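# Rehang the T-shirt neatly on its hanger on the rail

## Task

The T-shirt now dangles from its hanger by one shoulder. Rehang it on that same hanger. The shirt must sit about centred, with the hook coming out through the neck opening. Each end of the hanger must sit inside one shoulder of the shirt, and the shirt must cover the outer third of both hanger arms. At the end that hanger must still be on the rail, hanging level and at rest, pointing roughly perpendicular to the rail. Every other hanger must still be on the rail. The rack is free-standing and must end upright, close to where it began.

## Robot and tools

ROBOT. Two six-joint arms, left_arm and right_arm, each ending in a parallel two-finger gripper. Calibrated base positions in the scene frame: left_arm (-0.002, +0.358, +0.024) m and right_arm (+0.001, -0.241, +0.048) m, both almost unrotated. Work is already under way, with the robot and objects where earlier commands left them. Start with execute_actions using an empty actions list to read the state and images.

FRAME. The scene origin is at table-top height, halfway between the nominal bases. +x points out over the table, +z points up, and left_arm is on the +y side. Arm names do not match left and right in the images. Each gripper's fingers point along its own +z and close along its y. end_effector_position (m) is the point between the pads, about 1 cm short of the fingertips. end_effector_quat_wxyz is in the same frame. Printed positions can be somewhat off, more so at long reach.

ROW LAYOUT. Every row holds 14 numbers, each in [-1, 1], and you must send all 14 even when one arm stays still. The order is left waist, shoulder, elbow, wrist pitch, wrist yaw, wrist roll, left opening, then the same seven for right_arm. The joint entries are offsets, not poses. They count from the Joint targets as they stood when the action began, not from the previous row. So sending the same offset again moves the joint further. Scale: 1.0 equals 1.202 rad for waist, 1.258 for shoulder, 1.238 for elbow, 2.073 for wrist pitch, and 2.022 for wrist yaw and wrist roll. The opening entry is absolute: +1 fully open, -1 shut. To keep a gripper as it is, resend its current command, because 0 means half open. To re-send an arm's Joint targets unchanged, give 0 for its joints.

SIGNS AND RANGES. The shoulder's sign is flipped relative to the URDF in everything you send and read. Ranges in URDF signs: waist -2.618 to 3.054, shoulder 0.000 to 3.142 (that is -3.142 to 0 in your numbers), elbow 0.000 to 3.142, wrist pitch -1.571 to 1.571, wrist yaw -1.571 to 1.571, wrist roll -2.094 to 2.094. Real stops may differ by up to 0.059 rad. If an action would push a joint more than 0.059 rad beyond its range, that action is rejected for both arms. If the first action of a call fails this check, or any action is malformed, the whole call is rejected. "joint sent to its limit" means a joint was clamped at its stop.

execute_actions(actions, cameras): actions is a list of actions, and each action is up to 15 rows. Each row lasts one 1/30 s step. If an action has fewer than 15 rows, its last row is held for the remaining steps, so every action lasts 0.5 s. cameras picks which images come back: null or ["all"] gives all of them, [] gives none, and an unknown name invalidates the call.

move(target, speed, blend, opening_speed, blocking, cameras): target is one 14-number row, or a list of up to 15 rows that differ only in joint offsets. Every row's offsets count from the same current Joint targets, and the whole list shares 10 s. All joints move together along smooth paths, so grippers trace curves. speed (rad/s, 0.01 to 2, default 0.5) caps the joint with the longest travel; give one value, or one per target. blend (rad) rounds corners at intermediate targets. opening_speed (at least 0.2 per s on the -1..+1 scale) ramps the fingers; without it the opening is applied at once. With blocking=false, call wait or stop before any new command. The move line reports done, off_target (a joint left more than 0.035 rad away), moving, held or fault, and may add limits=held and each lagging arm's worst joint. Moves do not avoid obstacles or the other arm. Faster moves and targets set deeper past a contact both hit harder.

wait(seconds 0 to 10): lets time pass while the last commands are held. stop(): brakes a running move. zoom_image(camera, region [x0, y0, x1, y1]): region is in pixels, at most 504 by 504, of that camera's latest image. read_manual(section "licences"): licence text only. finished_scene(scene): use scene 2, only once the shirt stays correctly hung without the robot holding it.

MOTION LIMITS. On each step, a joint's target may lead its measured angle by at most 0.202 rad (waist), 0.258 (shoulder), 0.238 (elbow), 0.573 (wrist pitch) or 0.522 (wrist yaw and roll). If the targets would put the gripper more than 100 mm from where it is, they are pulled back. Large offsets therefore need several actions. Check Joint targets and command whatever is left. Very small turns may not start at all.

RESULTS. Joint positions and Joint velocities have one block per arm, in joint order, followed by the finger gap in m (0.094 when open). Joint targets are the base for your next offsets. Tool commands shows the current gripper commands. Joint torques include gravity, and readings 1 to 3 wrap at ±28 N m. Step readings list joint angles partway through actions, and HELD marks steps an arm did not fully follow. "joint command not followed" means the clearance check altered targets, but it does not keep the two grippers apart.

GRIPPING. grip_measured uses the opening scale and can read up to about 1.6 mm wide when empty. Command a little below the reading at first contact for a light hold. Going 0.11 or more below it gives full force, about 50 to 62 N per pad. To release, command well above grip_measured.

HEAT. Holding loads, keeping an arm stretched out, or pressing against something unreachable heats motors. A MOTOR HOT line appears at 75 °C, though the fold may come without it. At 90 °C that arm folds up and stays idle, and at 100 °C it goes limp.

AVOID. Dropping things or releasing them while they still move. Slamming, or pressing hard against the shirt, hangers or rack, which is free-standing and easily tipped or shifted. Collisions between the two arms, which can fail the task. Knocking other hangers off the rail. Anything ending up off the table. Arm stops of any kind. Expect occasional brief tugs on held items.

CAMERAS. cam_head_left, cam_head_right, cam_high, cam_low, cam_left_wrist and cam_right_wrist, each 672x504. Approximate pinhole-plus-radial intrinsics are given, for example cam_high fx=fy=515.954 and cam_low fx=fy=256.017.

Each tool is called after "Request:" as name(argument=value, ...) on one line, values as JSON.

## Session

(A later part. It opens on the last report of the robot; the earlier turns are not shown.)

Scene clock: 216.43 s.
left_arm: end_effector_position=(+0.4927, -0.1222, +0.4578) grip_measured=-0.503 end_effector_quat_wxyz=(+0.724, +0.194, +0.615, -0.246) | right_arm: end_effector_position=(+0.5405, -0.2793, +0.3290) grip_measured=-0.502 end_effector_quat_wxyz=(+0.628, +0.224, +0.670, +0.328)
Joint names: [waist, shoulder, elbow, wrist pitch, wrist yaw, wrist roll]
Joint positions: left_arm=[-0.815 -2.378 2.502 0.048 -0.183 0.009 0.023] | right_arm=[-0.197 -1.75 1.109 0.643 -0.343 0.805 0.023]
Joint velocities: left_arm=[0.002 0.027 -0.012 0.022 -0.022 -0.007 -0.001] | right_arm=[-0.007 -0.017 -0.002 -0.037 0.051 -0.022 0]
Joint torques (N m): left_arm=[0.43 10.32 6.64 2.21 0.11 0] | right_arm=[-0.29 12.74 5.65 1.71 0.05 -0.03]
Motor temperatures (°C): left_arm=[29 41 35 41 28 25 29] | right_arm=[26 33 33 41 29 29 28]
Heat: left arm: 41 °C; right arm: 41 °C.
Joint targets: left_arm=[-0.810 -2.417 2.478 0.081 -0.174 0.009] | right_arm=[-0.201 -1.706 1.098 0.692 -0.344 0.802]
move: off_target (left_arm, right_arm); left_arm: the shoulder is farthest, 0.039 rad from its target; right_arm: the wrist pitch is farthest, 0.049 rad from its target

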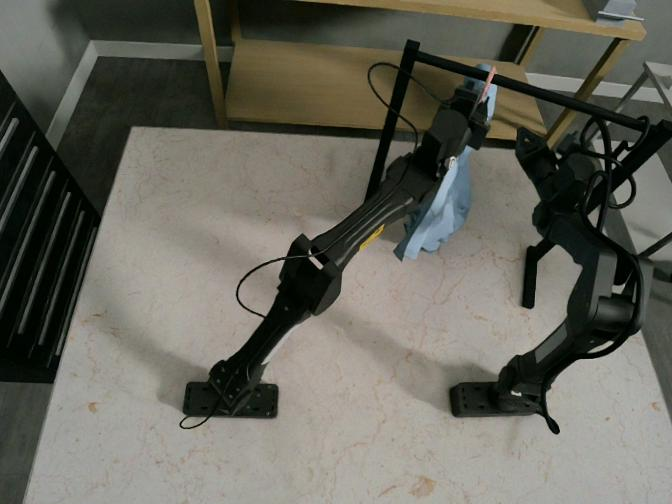

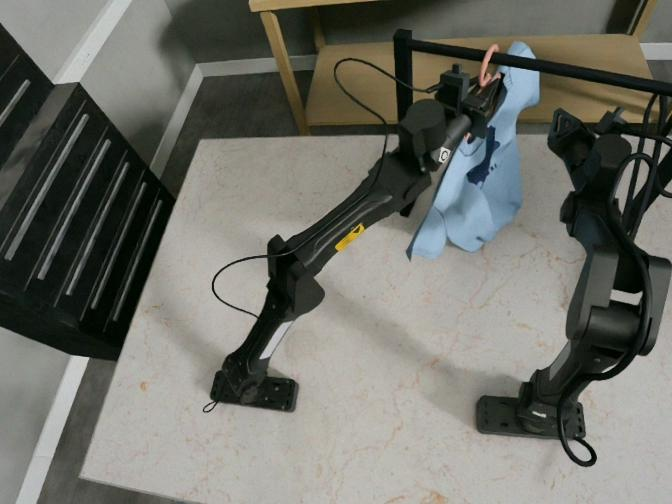

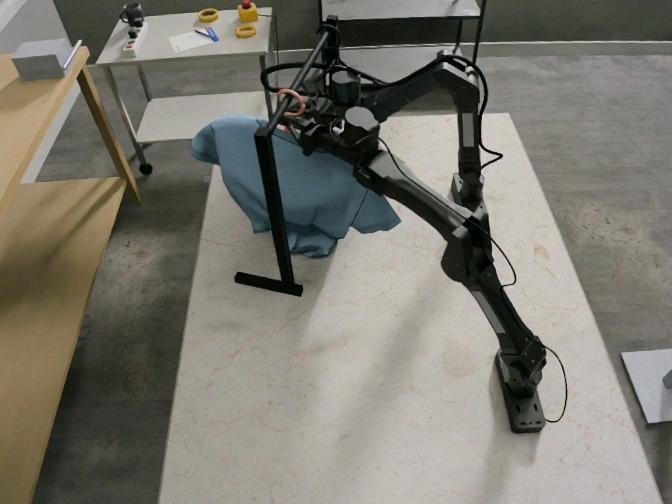

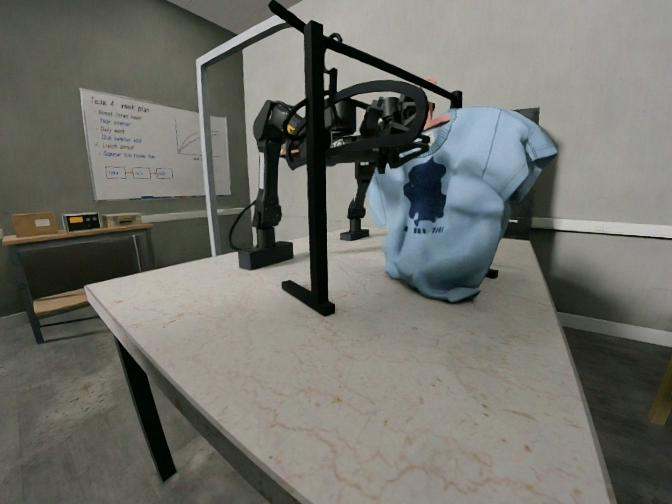

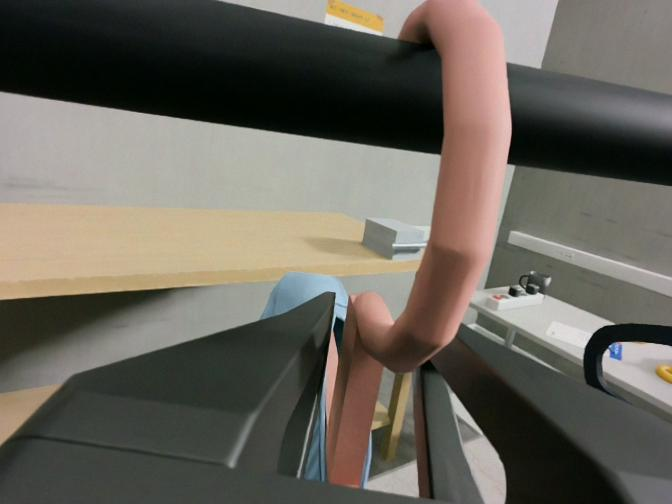

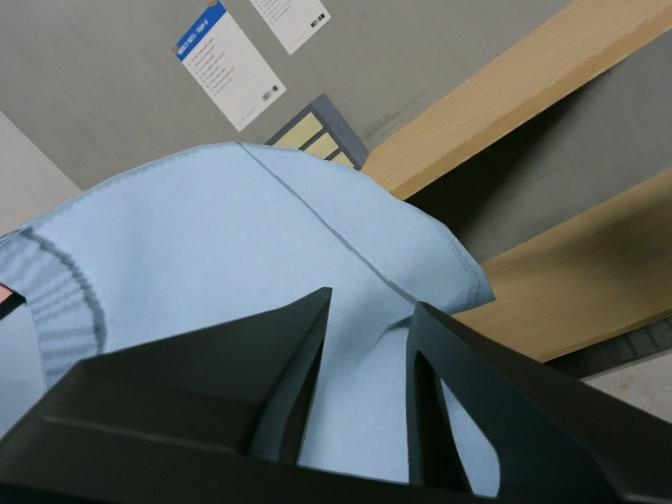

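Request:
move(target=[[-0.0225,0.261,-0.412,0.088,-0.0134,0,-0.4,0,0,0,0,0,0,-0.5],[-0.0705,0.718,-1.075,0.207,-0.0421,0,-0.4,0,0,0,0,0,0,-0.5]], speed=0.4, blend=0.1, opening_speed=0.3)

Request:
zoom_image(camera="cam_high", region=[200, 70, 420, 290])

Request:
zoom_image(camera="cam_low", region=[330, 60, 560, 290])

Request:
zoom_image(camera="cam_head_right", region=[360, 30, 580, 280])

every number of target 2 of 2 must lie in its column's range; nothing of the call was run
Scene clock: 216.73 s.
left_arm: end_effector_position=(+0.4927, -0.1222, +0.4578) grip_measured=-0.503 end_effector_quat_wxyz=(+0.724, +0.194, +0.615, -0.246) | right_arm: end_effector_position=(+0.5405, -0.2793, +0.3290) grip_measured=-0.502 end_effector_quat_wxyz=(+0.628, +0.224, +0.670, +0.328)
Joint names: [waist, shoulder, elbow, wrist pitch, wrist yaw, wrist roll]
Joint positions: left_arm=[-0.815 -2.378 2.502 0.048 -0.183 0.009 0.023] | right_arm=[-0.197 -1.75 1.109 0.643 -0.343 0.805 0.023]
Joint velocities: left_arm=[0.007 0.002 0.007 0.051 -0.037 -0.007 -0.001] | right_arm=[0.002 0.027 -0.017 -0.037 0.022 0.007 -0.001]
Joint torques (N m): left_arm=[0.4 10.47 6.49 2.15 0.07 -0.02] | right_arm=[-0.28 12.72 5.65 1.71 0.05 -0.03]
Motor temperatures (°C): left_arm=[29 41 35 41 28 25 29] | right_arm=[26 33 33 41 29 29 28]
Heat: left arm: 41 °C; right arm: 41 °C.
Joint targets: left_arm=[-0.810 -2.417 2.478 0.081 -0.174 0.009] | right_arm=[-0.201 -1.706 1.098 0.692 -0.344 0.802]
Tool commands: left_gripper/opening=-0.5 right_gripper/opening=-0.5

Scaled by 2.291 from the camera's 672x504 image, which has a finer 960x720 frame.

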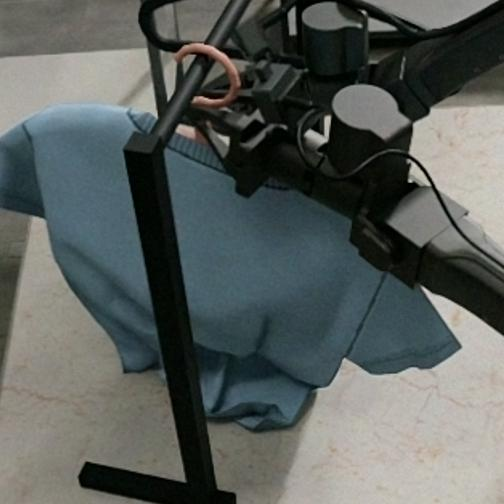

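Scaled by 2.191 from the camera's 672x504 image, which has a finer 960x720 frame.

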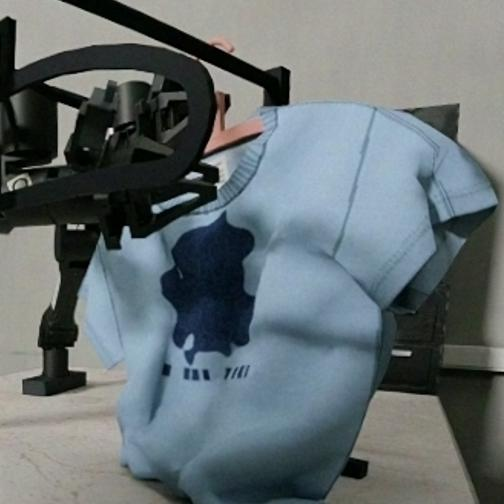

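Scaled by 2.016 from the camera's 672x504 image, which has a finer 960x720 frame.

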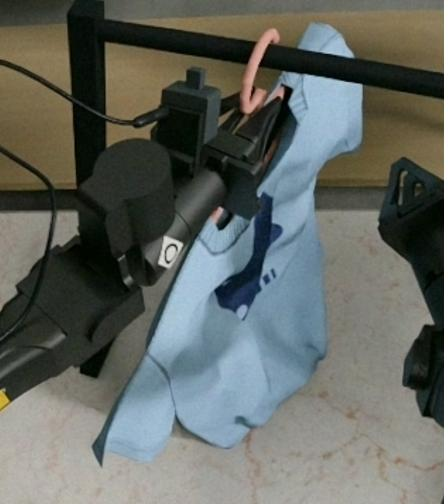

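Request:
move(target=[[-0.0225,0.261,-0.412,0.088,-0.0134,0,-0.4,0,0,0,0,0,0,-0.5],[-0.065,0.65,-0.98,0.19,-0.038,0,-0.4,0,0,0,0,0,0,-0.5]], speed=0.4, blend=0.1, opening_speed=0.3)

Request:
zoom_image(camera="cam_high", region=[200, 70, 420, 290])

Request:
zoom_image(camera="cam_low", region=[330, 60, 560, 290])

Request:
zoom_image(camera="cam_head_right", region=[360, 30, 580, 280])

Scene clock: 220.53 s.
left_arm: end_effector_position=(+0.3665, -0.0234, +0.4074) grip_measured=-0.403 end_effector_quat_wxyz=(+0.702, +0.206, +0.639, -0.238) | right_arm: end_effector_position=(+0.5405, -0.2793, +0.3290) grip_measured=-0.502 end_effector_quat_wxyz=(+0.628, +0.224, +0.670, +0.328)
Joint names: [waist, shoulder, elbow, wrist pitch, wrist yaw, wrist roll]
Joint positions: left_arm=[-0.883 -1.628 1.292 0.439 -0.247 0.009 0.028] | right_arm=[-0.197 -1.75 1.109 0.643 -0.343 0.805 0.023]
Joint velocities: left_arm=[0.007 -0.012 0.012 0.022 0.037 0.007 0] | right_arm=[-0.012 -0.017 -0.002 -0.007 -0.007 -0.066 0]
Joint torques (N m): left_arm=[-0.42 10.02 6.78 2.19 -0.06 -0.07] | right_arm=[-0.27 12.74 5.63 1.71 0.05 -0.03]
Motor temperatures (°C): left_arm=[29 42 35 41 28 25 29] | right_arm=[26 34 32 41 29 29 28]
Heat: left arm: 42 °C; right arm: 41 °C.
Joint targets: left_arm=[-0.888 -1.599 1.265 0.475 -0.251 0.009] | right_arm=[-0.201 -1.706 1.098 0.692 -0.344 0.802]
move: off_target (left_arm, right_arm); left_arm: the wrist pitch is farthest, 0.036 rad from its target; right_arm: the wrist pitch is farthest, 0.049 rad from its target

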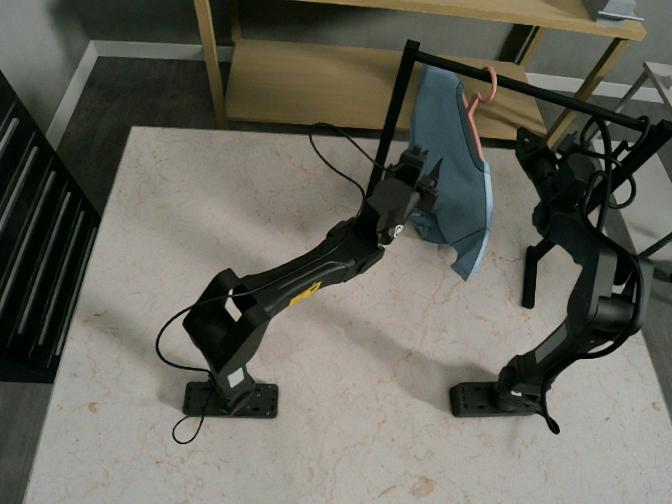

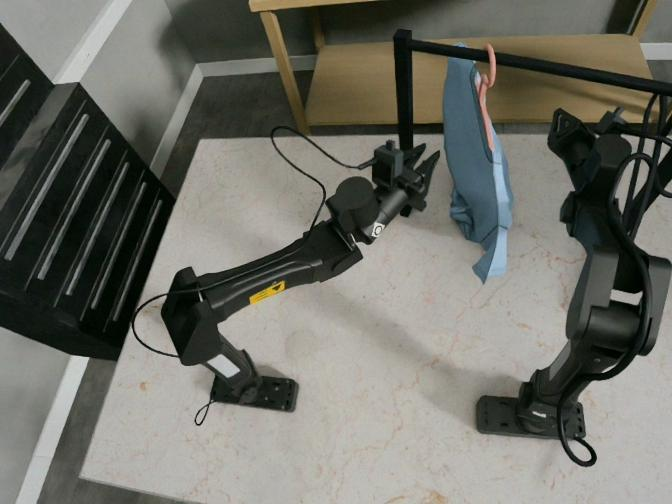

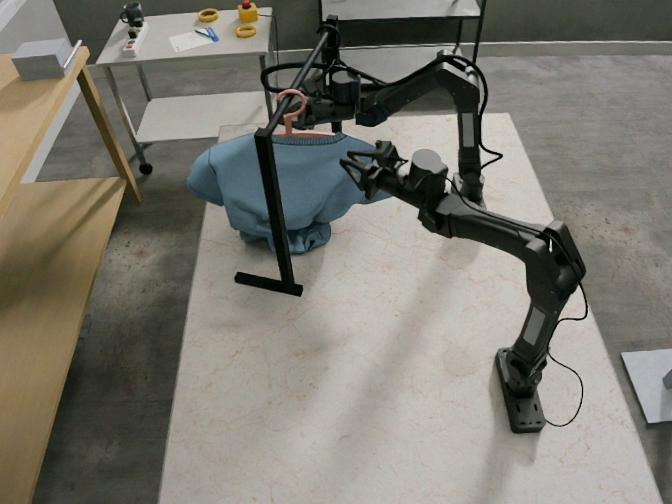

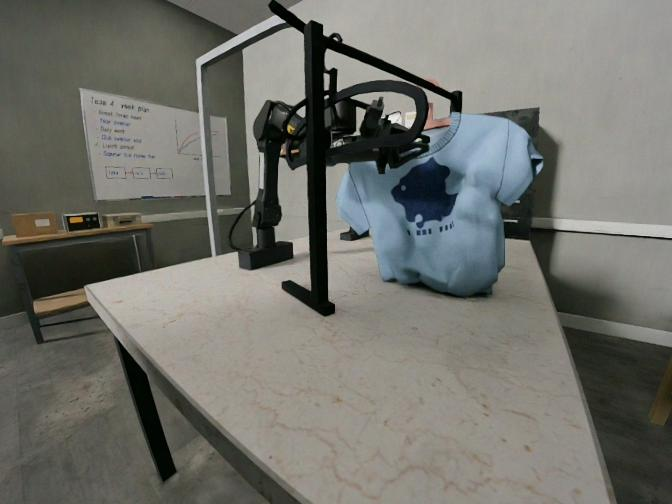

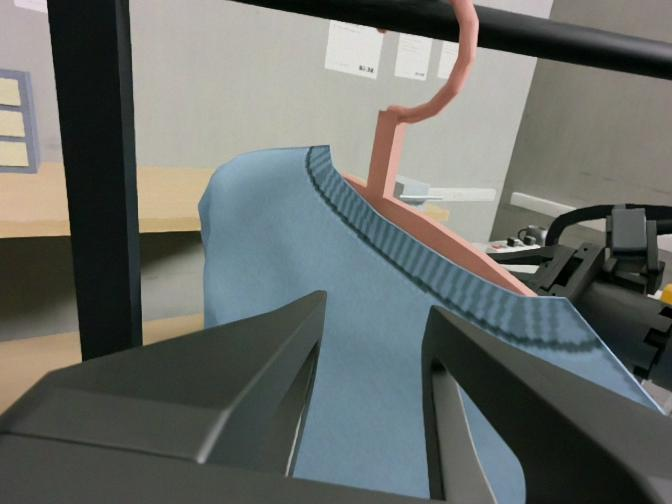

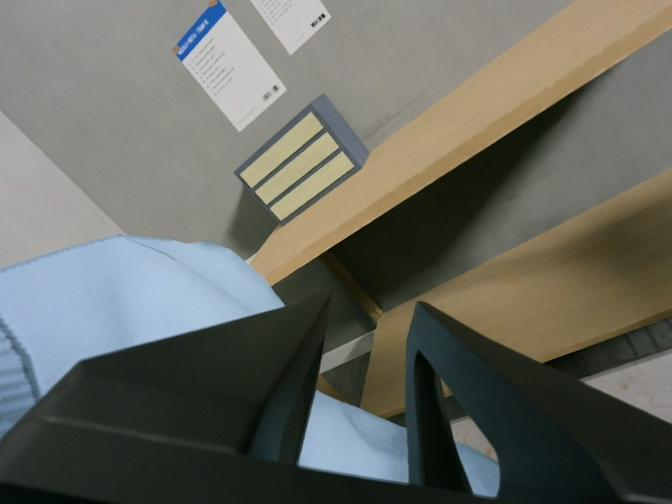

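Scaled by 2.291 from the camera's 672x504 image, which has a finer 960x720 frame.

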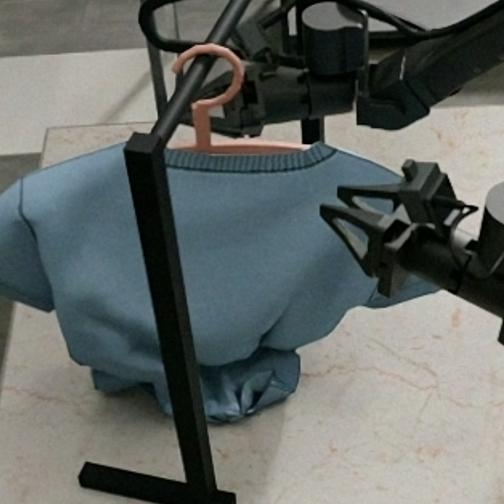

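Scaled by 2.191 from the camera's 672x504 image, which has a finer 960x720 frame.

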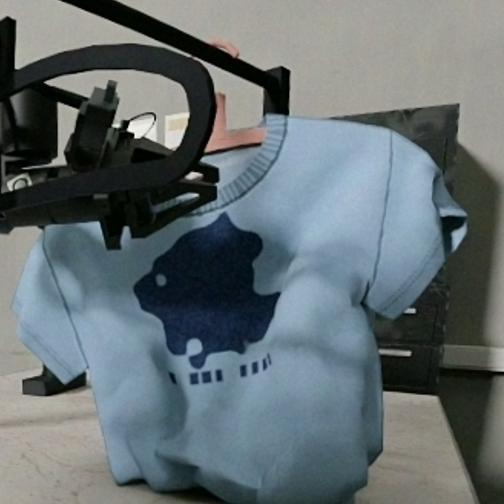

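Scaled by 2.016 from the camera's 672x504 image, which has a finer 960x720 frame.

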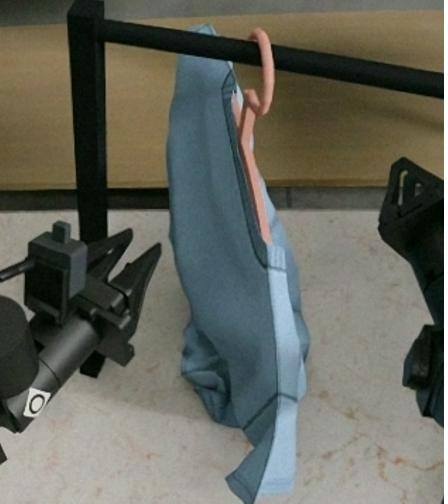

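Request:
move(target=[0.2,0.2,-0.2,0,0,0,-0.4,-0.15,0.3,-0.3,0,0,0,-0.5], speed=0.4)

Request:
zoom_image(camera="cam_high", region=[170, 70, 420, 310])

Request:
zoom_image(camera="cam_low", region=[300, 60, 560, 310])

Request:
zoom_image(camera="cam_head_left", region=[360, 30, 672, 310])

Scene clock: 224.57 s.
left_arm: end_effector_position=(+0.3909, +0.1142, +0.4096) grip_measured=-0.403 end_effector_quat_wxyz=(+0.731, +0.126, +0.653, -0.156) | right_arm: end_effector_position=(+0.4304, -0.3378, +0.3399) grip_measured=-0.502 end_effector_quat_wxyz=(+0.664, +0.273, +0.640, +0.273)
Joint names: [waist, shoulder, elbow, wrist pitch, wrist yaw, wrist roll]
Joint positions: left_arm=[-0.649 -1.37 1.045 0.445 -0.25 0.009 0.028] | right_arm=[-0.378 -1.356 0.741 0.648 -0.352 0.805 0.023]
Joint velocities: left_arm=[0.012 -0.002 -0.002 -0.007 -0.022 0.066 0] | right_arm=[-0.012 0.017 0.007 -0.007 0.007 0.022 0]
Joint torques (N m): left_arm=[0.28 6.98 6.86 2.16 -0.06 -0.03] | right_arm=[-0.29 7.39 5.46 1.65 0.08 -0.03]
Motor temperatures (°C): left_arm=[29 41 35 42 28 25 29] | right_arm=[26 35 32 42 29 29 28]
Heat: left arm: 42 °C; right arm: 42 °C.
Joint targets: left_arm=[-0.648 -1.347 1.017 0.475 -0.251 0.009] | right_arm=[-0.381 -1.329 0.726 0.692 -0.344 0.802]
move: off_target (right_arm); right_arm: the wrist pitch is farthest, 0.044 rad from its target

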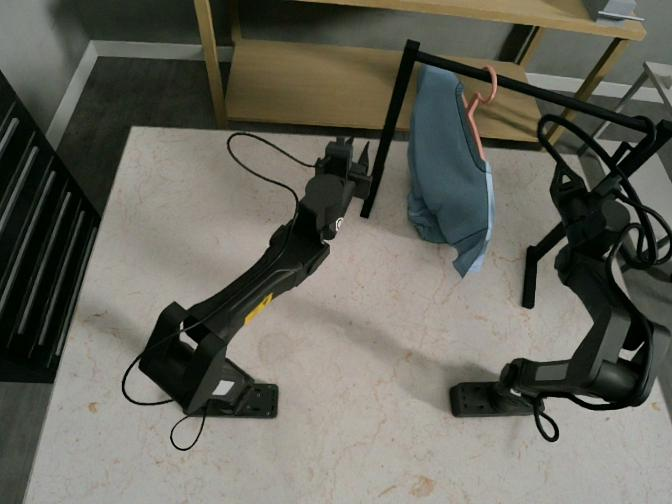

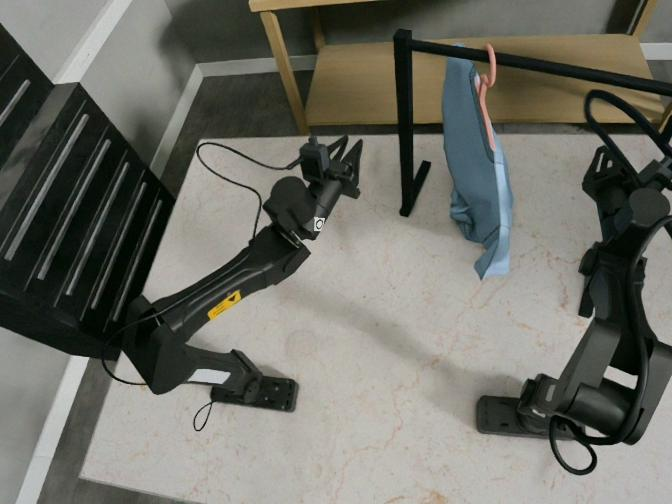

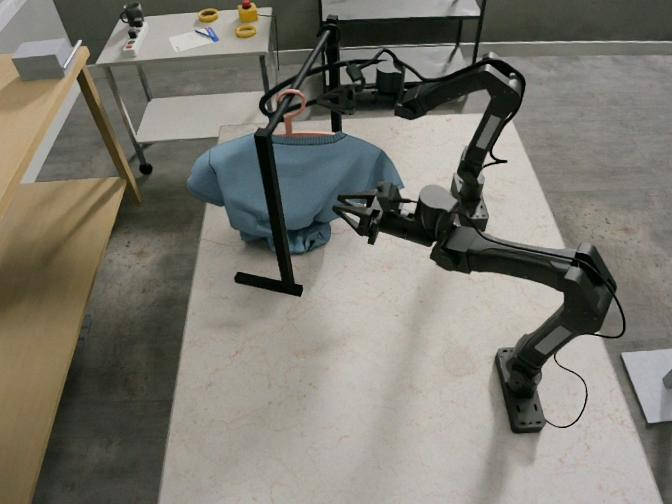

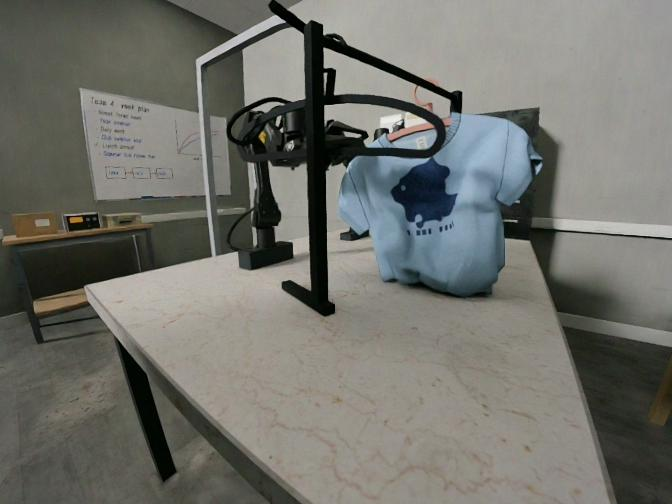

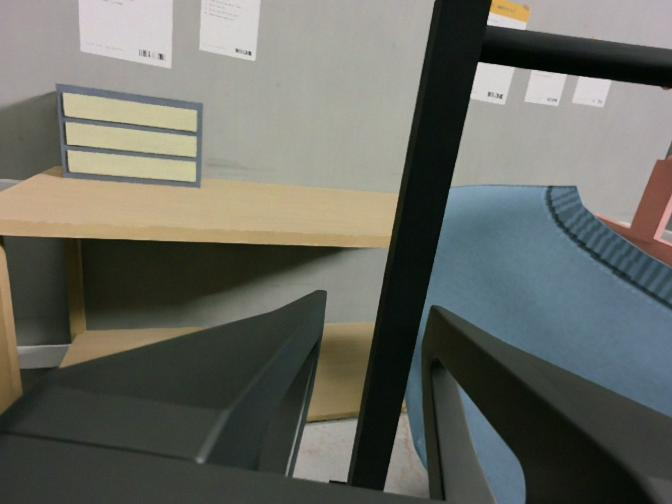

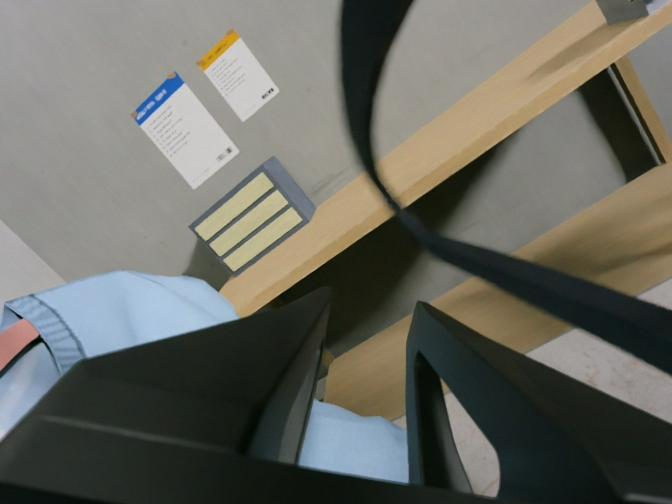

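Scaled by 2.016 from the camera's 672x504 image, which has a finer 960x720 frame.

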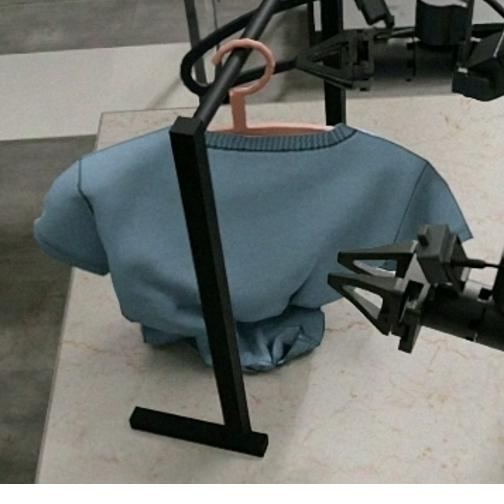

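Scaled by 1.938 from the camera's 672x504 image, which has a finer 960x720 frame.

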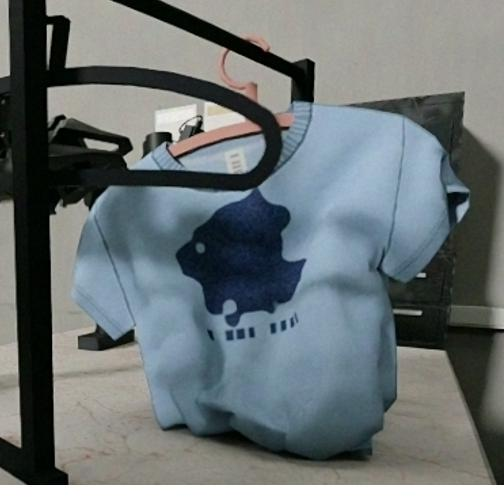

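Scaled by 1.615 from the camera's 672x504 image, which has a finer 960x720 frame.

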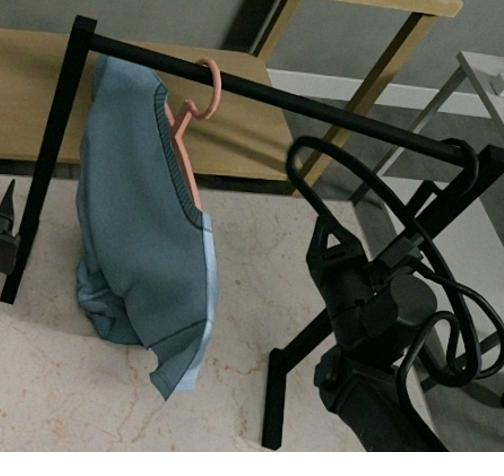

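Request:
move(target=[-0.15,0,0,0,-0.05,0,-0.4,0,0,0,0,0,0,-0.5], speed=0.4, cameras=["cam_left_wrist"])

Request:
move(target=[0,0,0,0,-0.1,0,-0.4,0,0,0,0,0,0,-0.5], speed=0.4, cameras=["cam_left_wrist"])

Scene clock: 226.33 s.
left_arm: end_effector_position=(+0.3500, +0.0629, +0.4090) grip_measured=-0.403 end_effector_quat_wxyz=(+0.721, +0.149, +0.649, -0.190) | right_arm: end_effector_position=(+0.4304, -0.3378, +0.3399) grip_measured=-0.502 end_effector_quat_wxyz=(+0.664, +0.273, +0.640, +0.273)
Joint names: [waist, shoulder, elbow, wrist pitch, wrist yaw, wrist roll]
Joint positions: left_arm=[-0.829 -1.37 1.045 0.445 -0.347 0.009 0.028] | right_arm=[-0.378 -1.356 0.741 0.648 -0.352 0.805 0.023]
Joint velocities: left_arm=[0.007 -0.007 0.002 0.007 -0.037 -0.022 -0.001] | right_arm=[-0.002 0.012 0.012 0.022 -0.022 -0.007 0.001]
Joint torques (N m): left_arm=[0.17 7.1 7.08 2.1 -0.08 -0.05] | right_arm=[-0.24 7.41 5.48 1.65 0.05 -0.03]
Motor temperatures (°C): left_arm=[29 41 35 42 28 25 28] | right_arm=[26 34 32 42 29 29 28]
Heat: left arm: 42 °C; right arm: 42 °C.
Joint targets: left_arm=[-0.828 -1.347 1.017 0.475 -0.352 0.009] | right_arm=[-0.381 -1.329 0.726 0.692 -0.344 0.802]
move: off_target (right_arm); right_arm: the wrist pitch is farthest, 0.044 rad from its target
Images, in order (width x height): cam_left_wrist 672x504.

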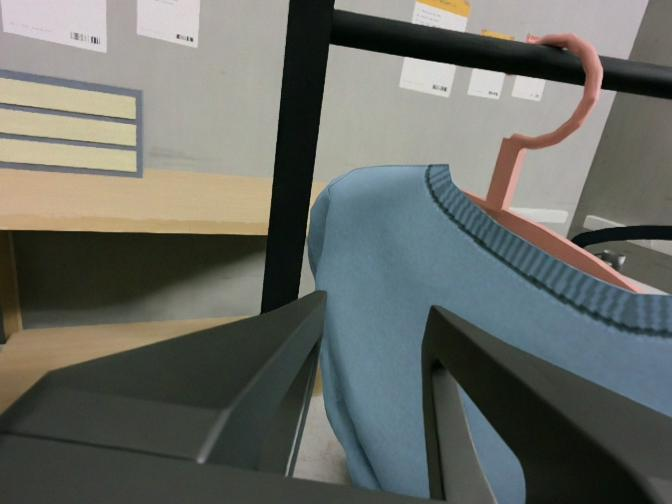

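Scene clock: 227.57 s.
left_arm: end_effector_position=(+0.3636, +0.0962, +0.4071) grip_measured=-0.403 end_effector_quat_wxyz=(+0.732, +0.076, +0.666, -0.123) | right_arm: end_effector_position=(+0.4304, -0.3378, +0.3399) grip_measured=-0.502 end_effector_quat_wxyz=(+0.664, +0.273, +0.640, +0.273)
Joint names: [waist, shoulder, elbow, wrist pitch, wrist yaw, wrist roll]
Joint positions: left_arm=[-0.829 -1.37 1.045 0.445 -0.549 0.009 0.028] | right_arm=[-0.378 -1.356 0.741 0.648 -0.352 0.805 0.023]
Joint velocities: left_arm=[-0.002 0.012 -0.017 0.066 -0.037 -0.022 0] | right_arm=[0.007 0.012 0.012 0.066 -0.037 -0.051 0]
Joint torques (N m): left_arm=[0.14 7.12 6.71 2.12 -0.03 -0.01] | right_arm=[-0.24 7.41 5.5 1.66 0.06 -0.04]
Motor temperatures (°C): left_arm=[29 41 35 42 28 25 28] | right_arm=[26 34 32 42 29 29 28]
Heat: left arm: 42 °C; right arm: 42 °C.
Joint targets: left_arm=[-0.828 -1.347 1.017 0.475 -0.554 0.009] | right_arm=[-0.381 -1.329 0.726 0.692 -0.344 0.802]
move: off_target (right_arm); right_arm: the wrist pitch is farthest, 0.044 rad from its target
Images, in order (width x height): cam_left_wrist 672x504.

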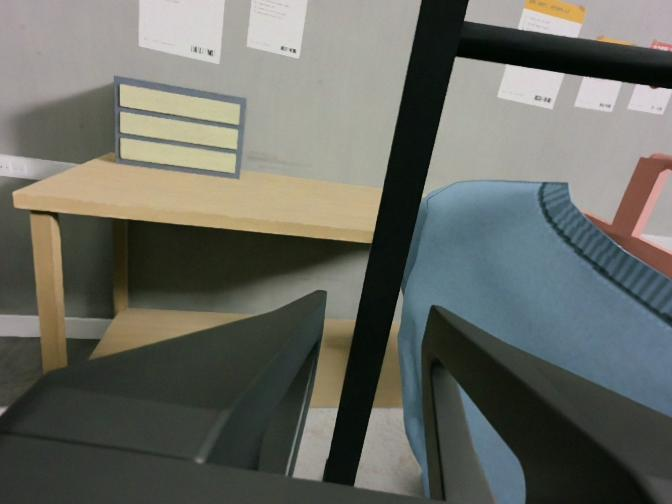

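Request:
wait(seconds=1.5, cameras=["cam_low"])

Request:
zoom_image(camera="cam_low", region=[300, 60, 560, 310])

Scene clock: 230.17 s.
left_arm: end_effector_position=(+0.3636, +0.0965, +0.4071) grip_measured=-0.403 end_effector_quat_wxyz=(+0.732, +0.075, +0.666, -0.123) | right_arm: end_effector_position=(+0.4304, -0.3378, +0.3399) grip_measured=-0.502 end_effector_quat_wxyz=(+0.664, +0.273, +0.640, +0.273)
Joint names: [waist, shoulder, elbow, wrist pitch, wrist yaw, wrist roll]
Joint positions: left_arm=[-0.829 -1.37 1.045 0.445 -0.551 0.009 0.028] | right_arm=[-0.378 -1.356 0.741 0.648 -0.352 0.805 0.023]
Joint velocities: left_arm=[-0.012 -0.002 0.012 0.007 -0.051 -0.051 -0.002] | right_arm=[-0.012 -0.012 0.017 -0.022 -0.066 0.037 0]
Joint torques (N m): left_arm=[0.14 6.82 6.68 2.05 -0.08 0.01] | right_arm=[-0.24 7.39 5.5 1.66 0.06 -0.04]
Motor temperatures (°C): left_arm=[29 41 35 43 28 25 28] | right_arm=[26 34 32 42 29 29 28]
Heat: left arm: 43 °C; right arm: 42 °C.
Joint targets: left_arm=[-0.828 -1.347 1.017 0.475 -0.554 0.009] | right_arm=[-0.381 -1.329 0.726 0.692 -0.344 0.802]
Tool commands: left_gripper/opening=-0.4 right_gripper/opening=-0.5
wait: 1.50 s; at rest from the start
Images, in order (width x height): cam_low 672x504.

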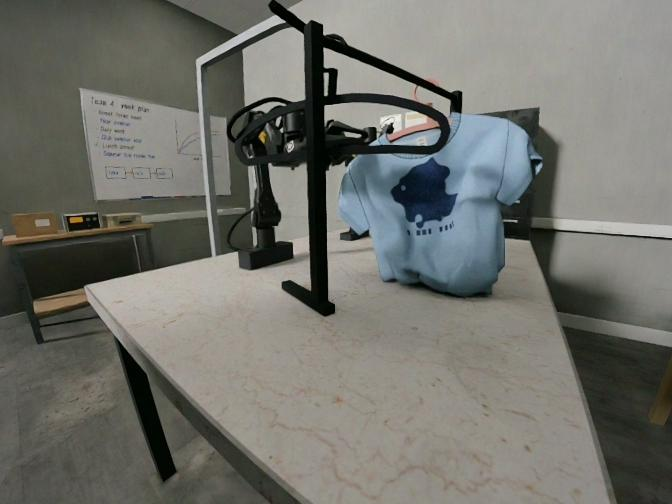

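Scaled by 1.938 from the camera's 672x504 image, which has a finer 960x720 frame.

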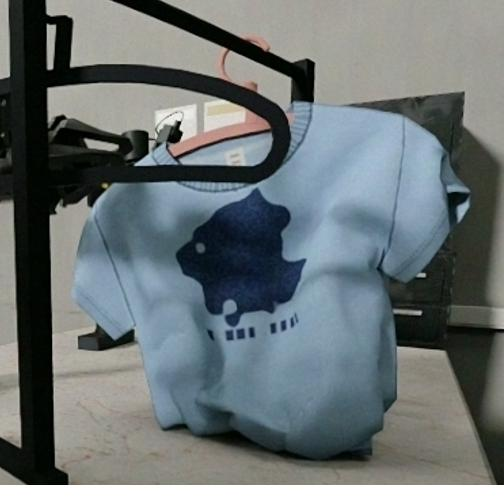

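Request:
finished_scene(scene=2)

The scene is finished: the task was done.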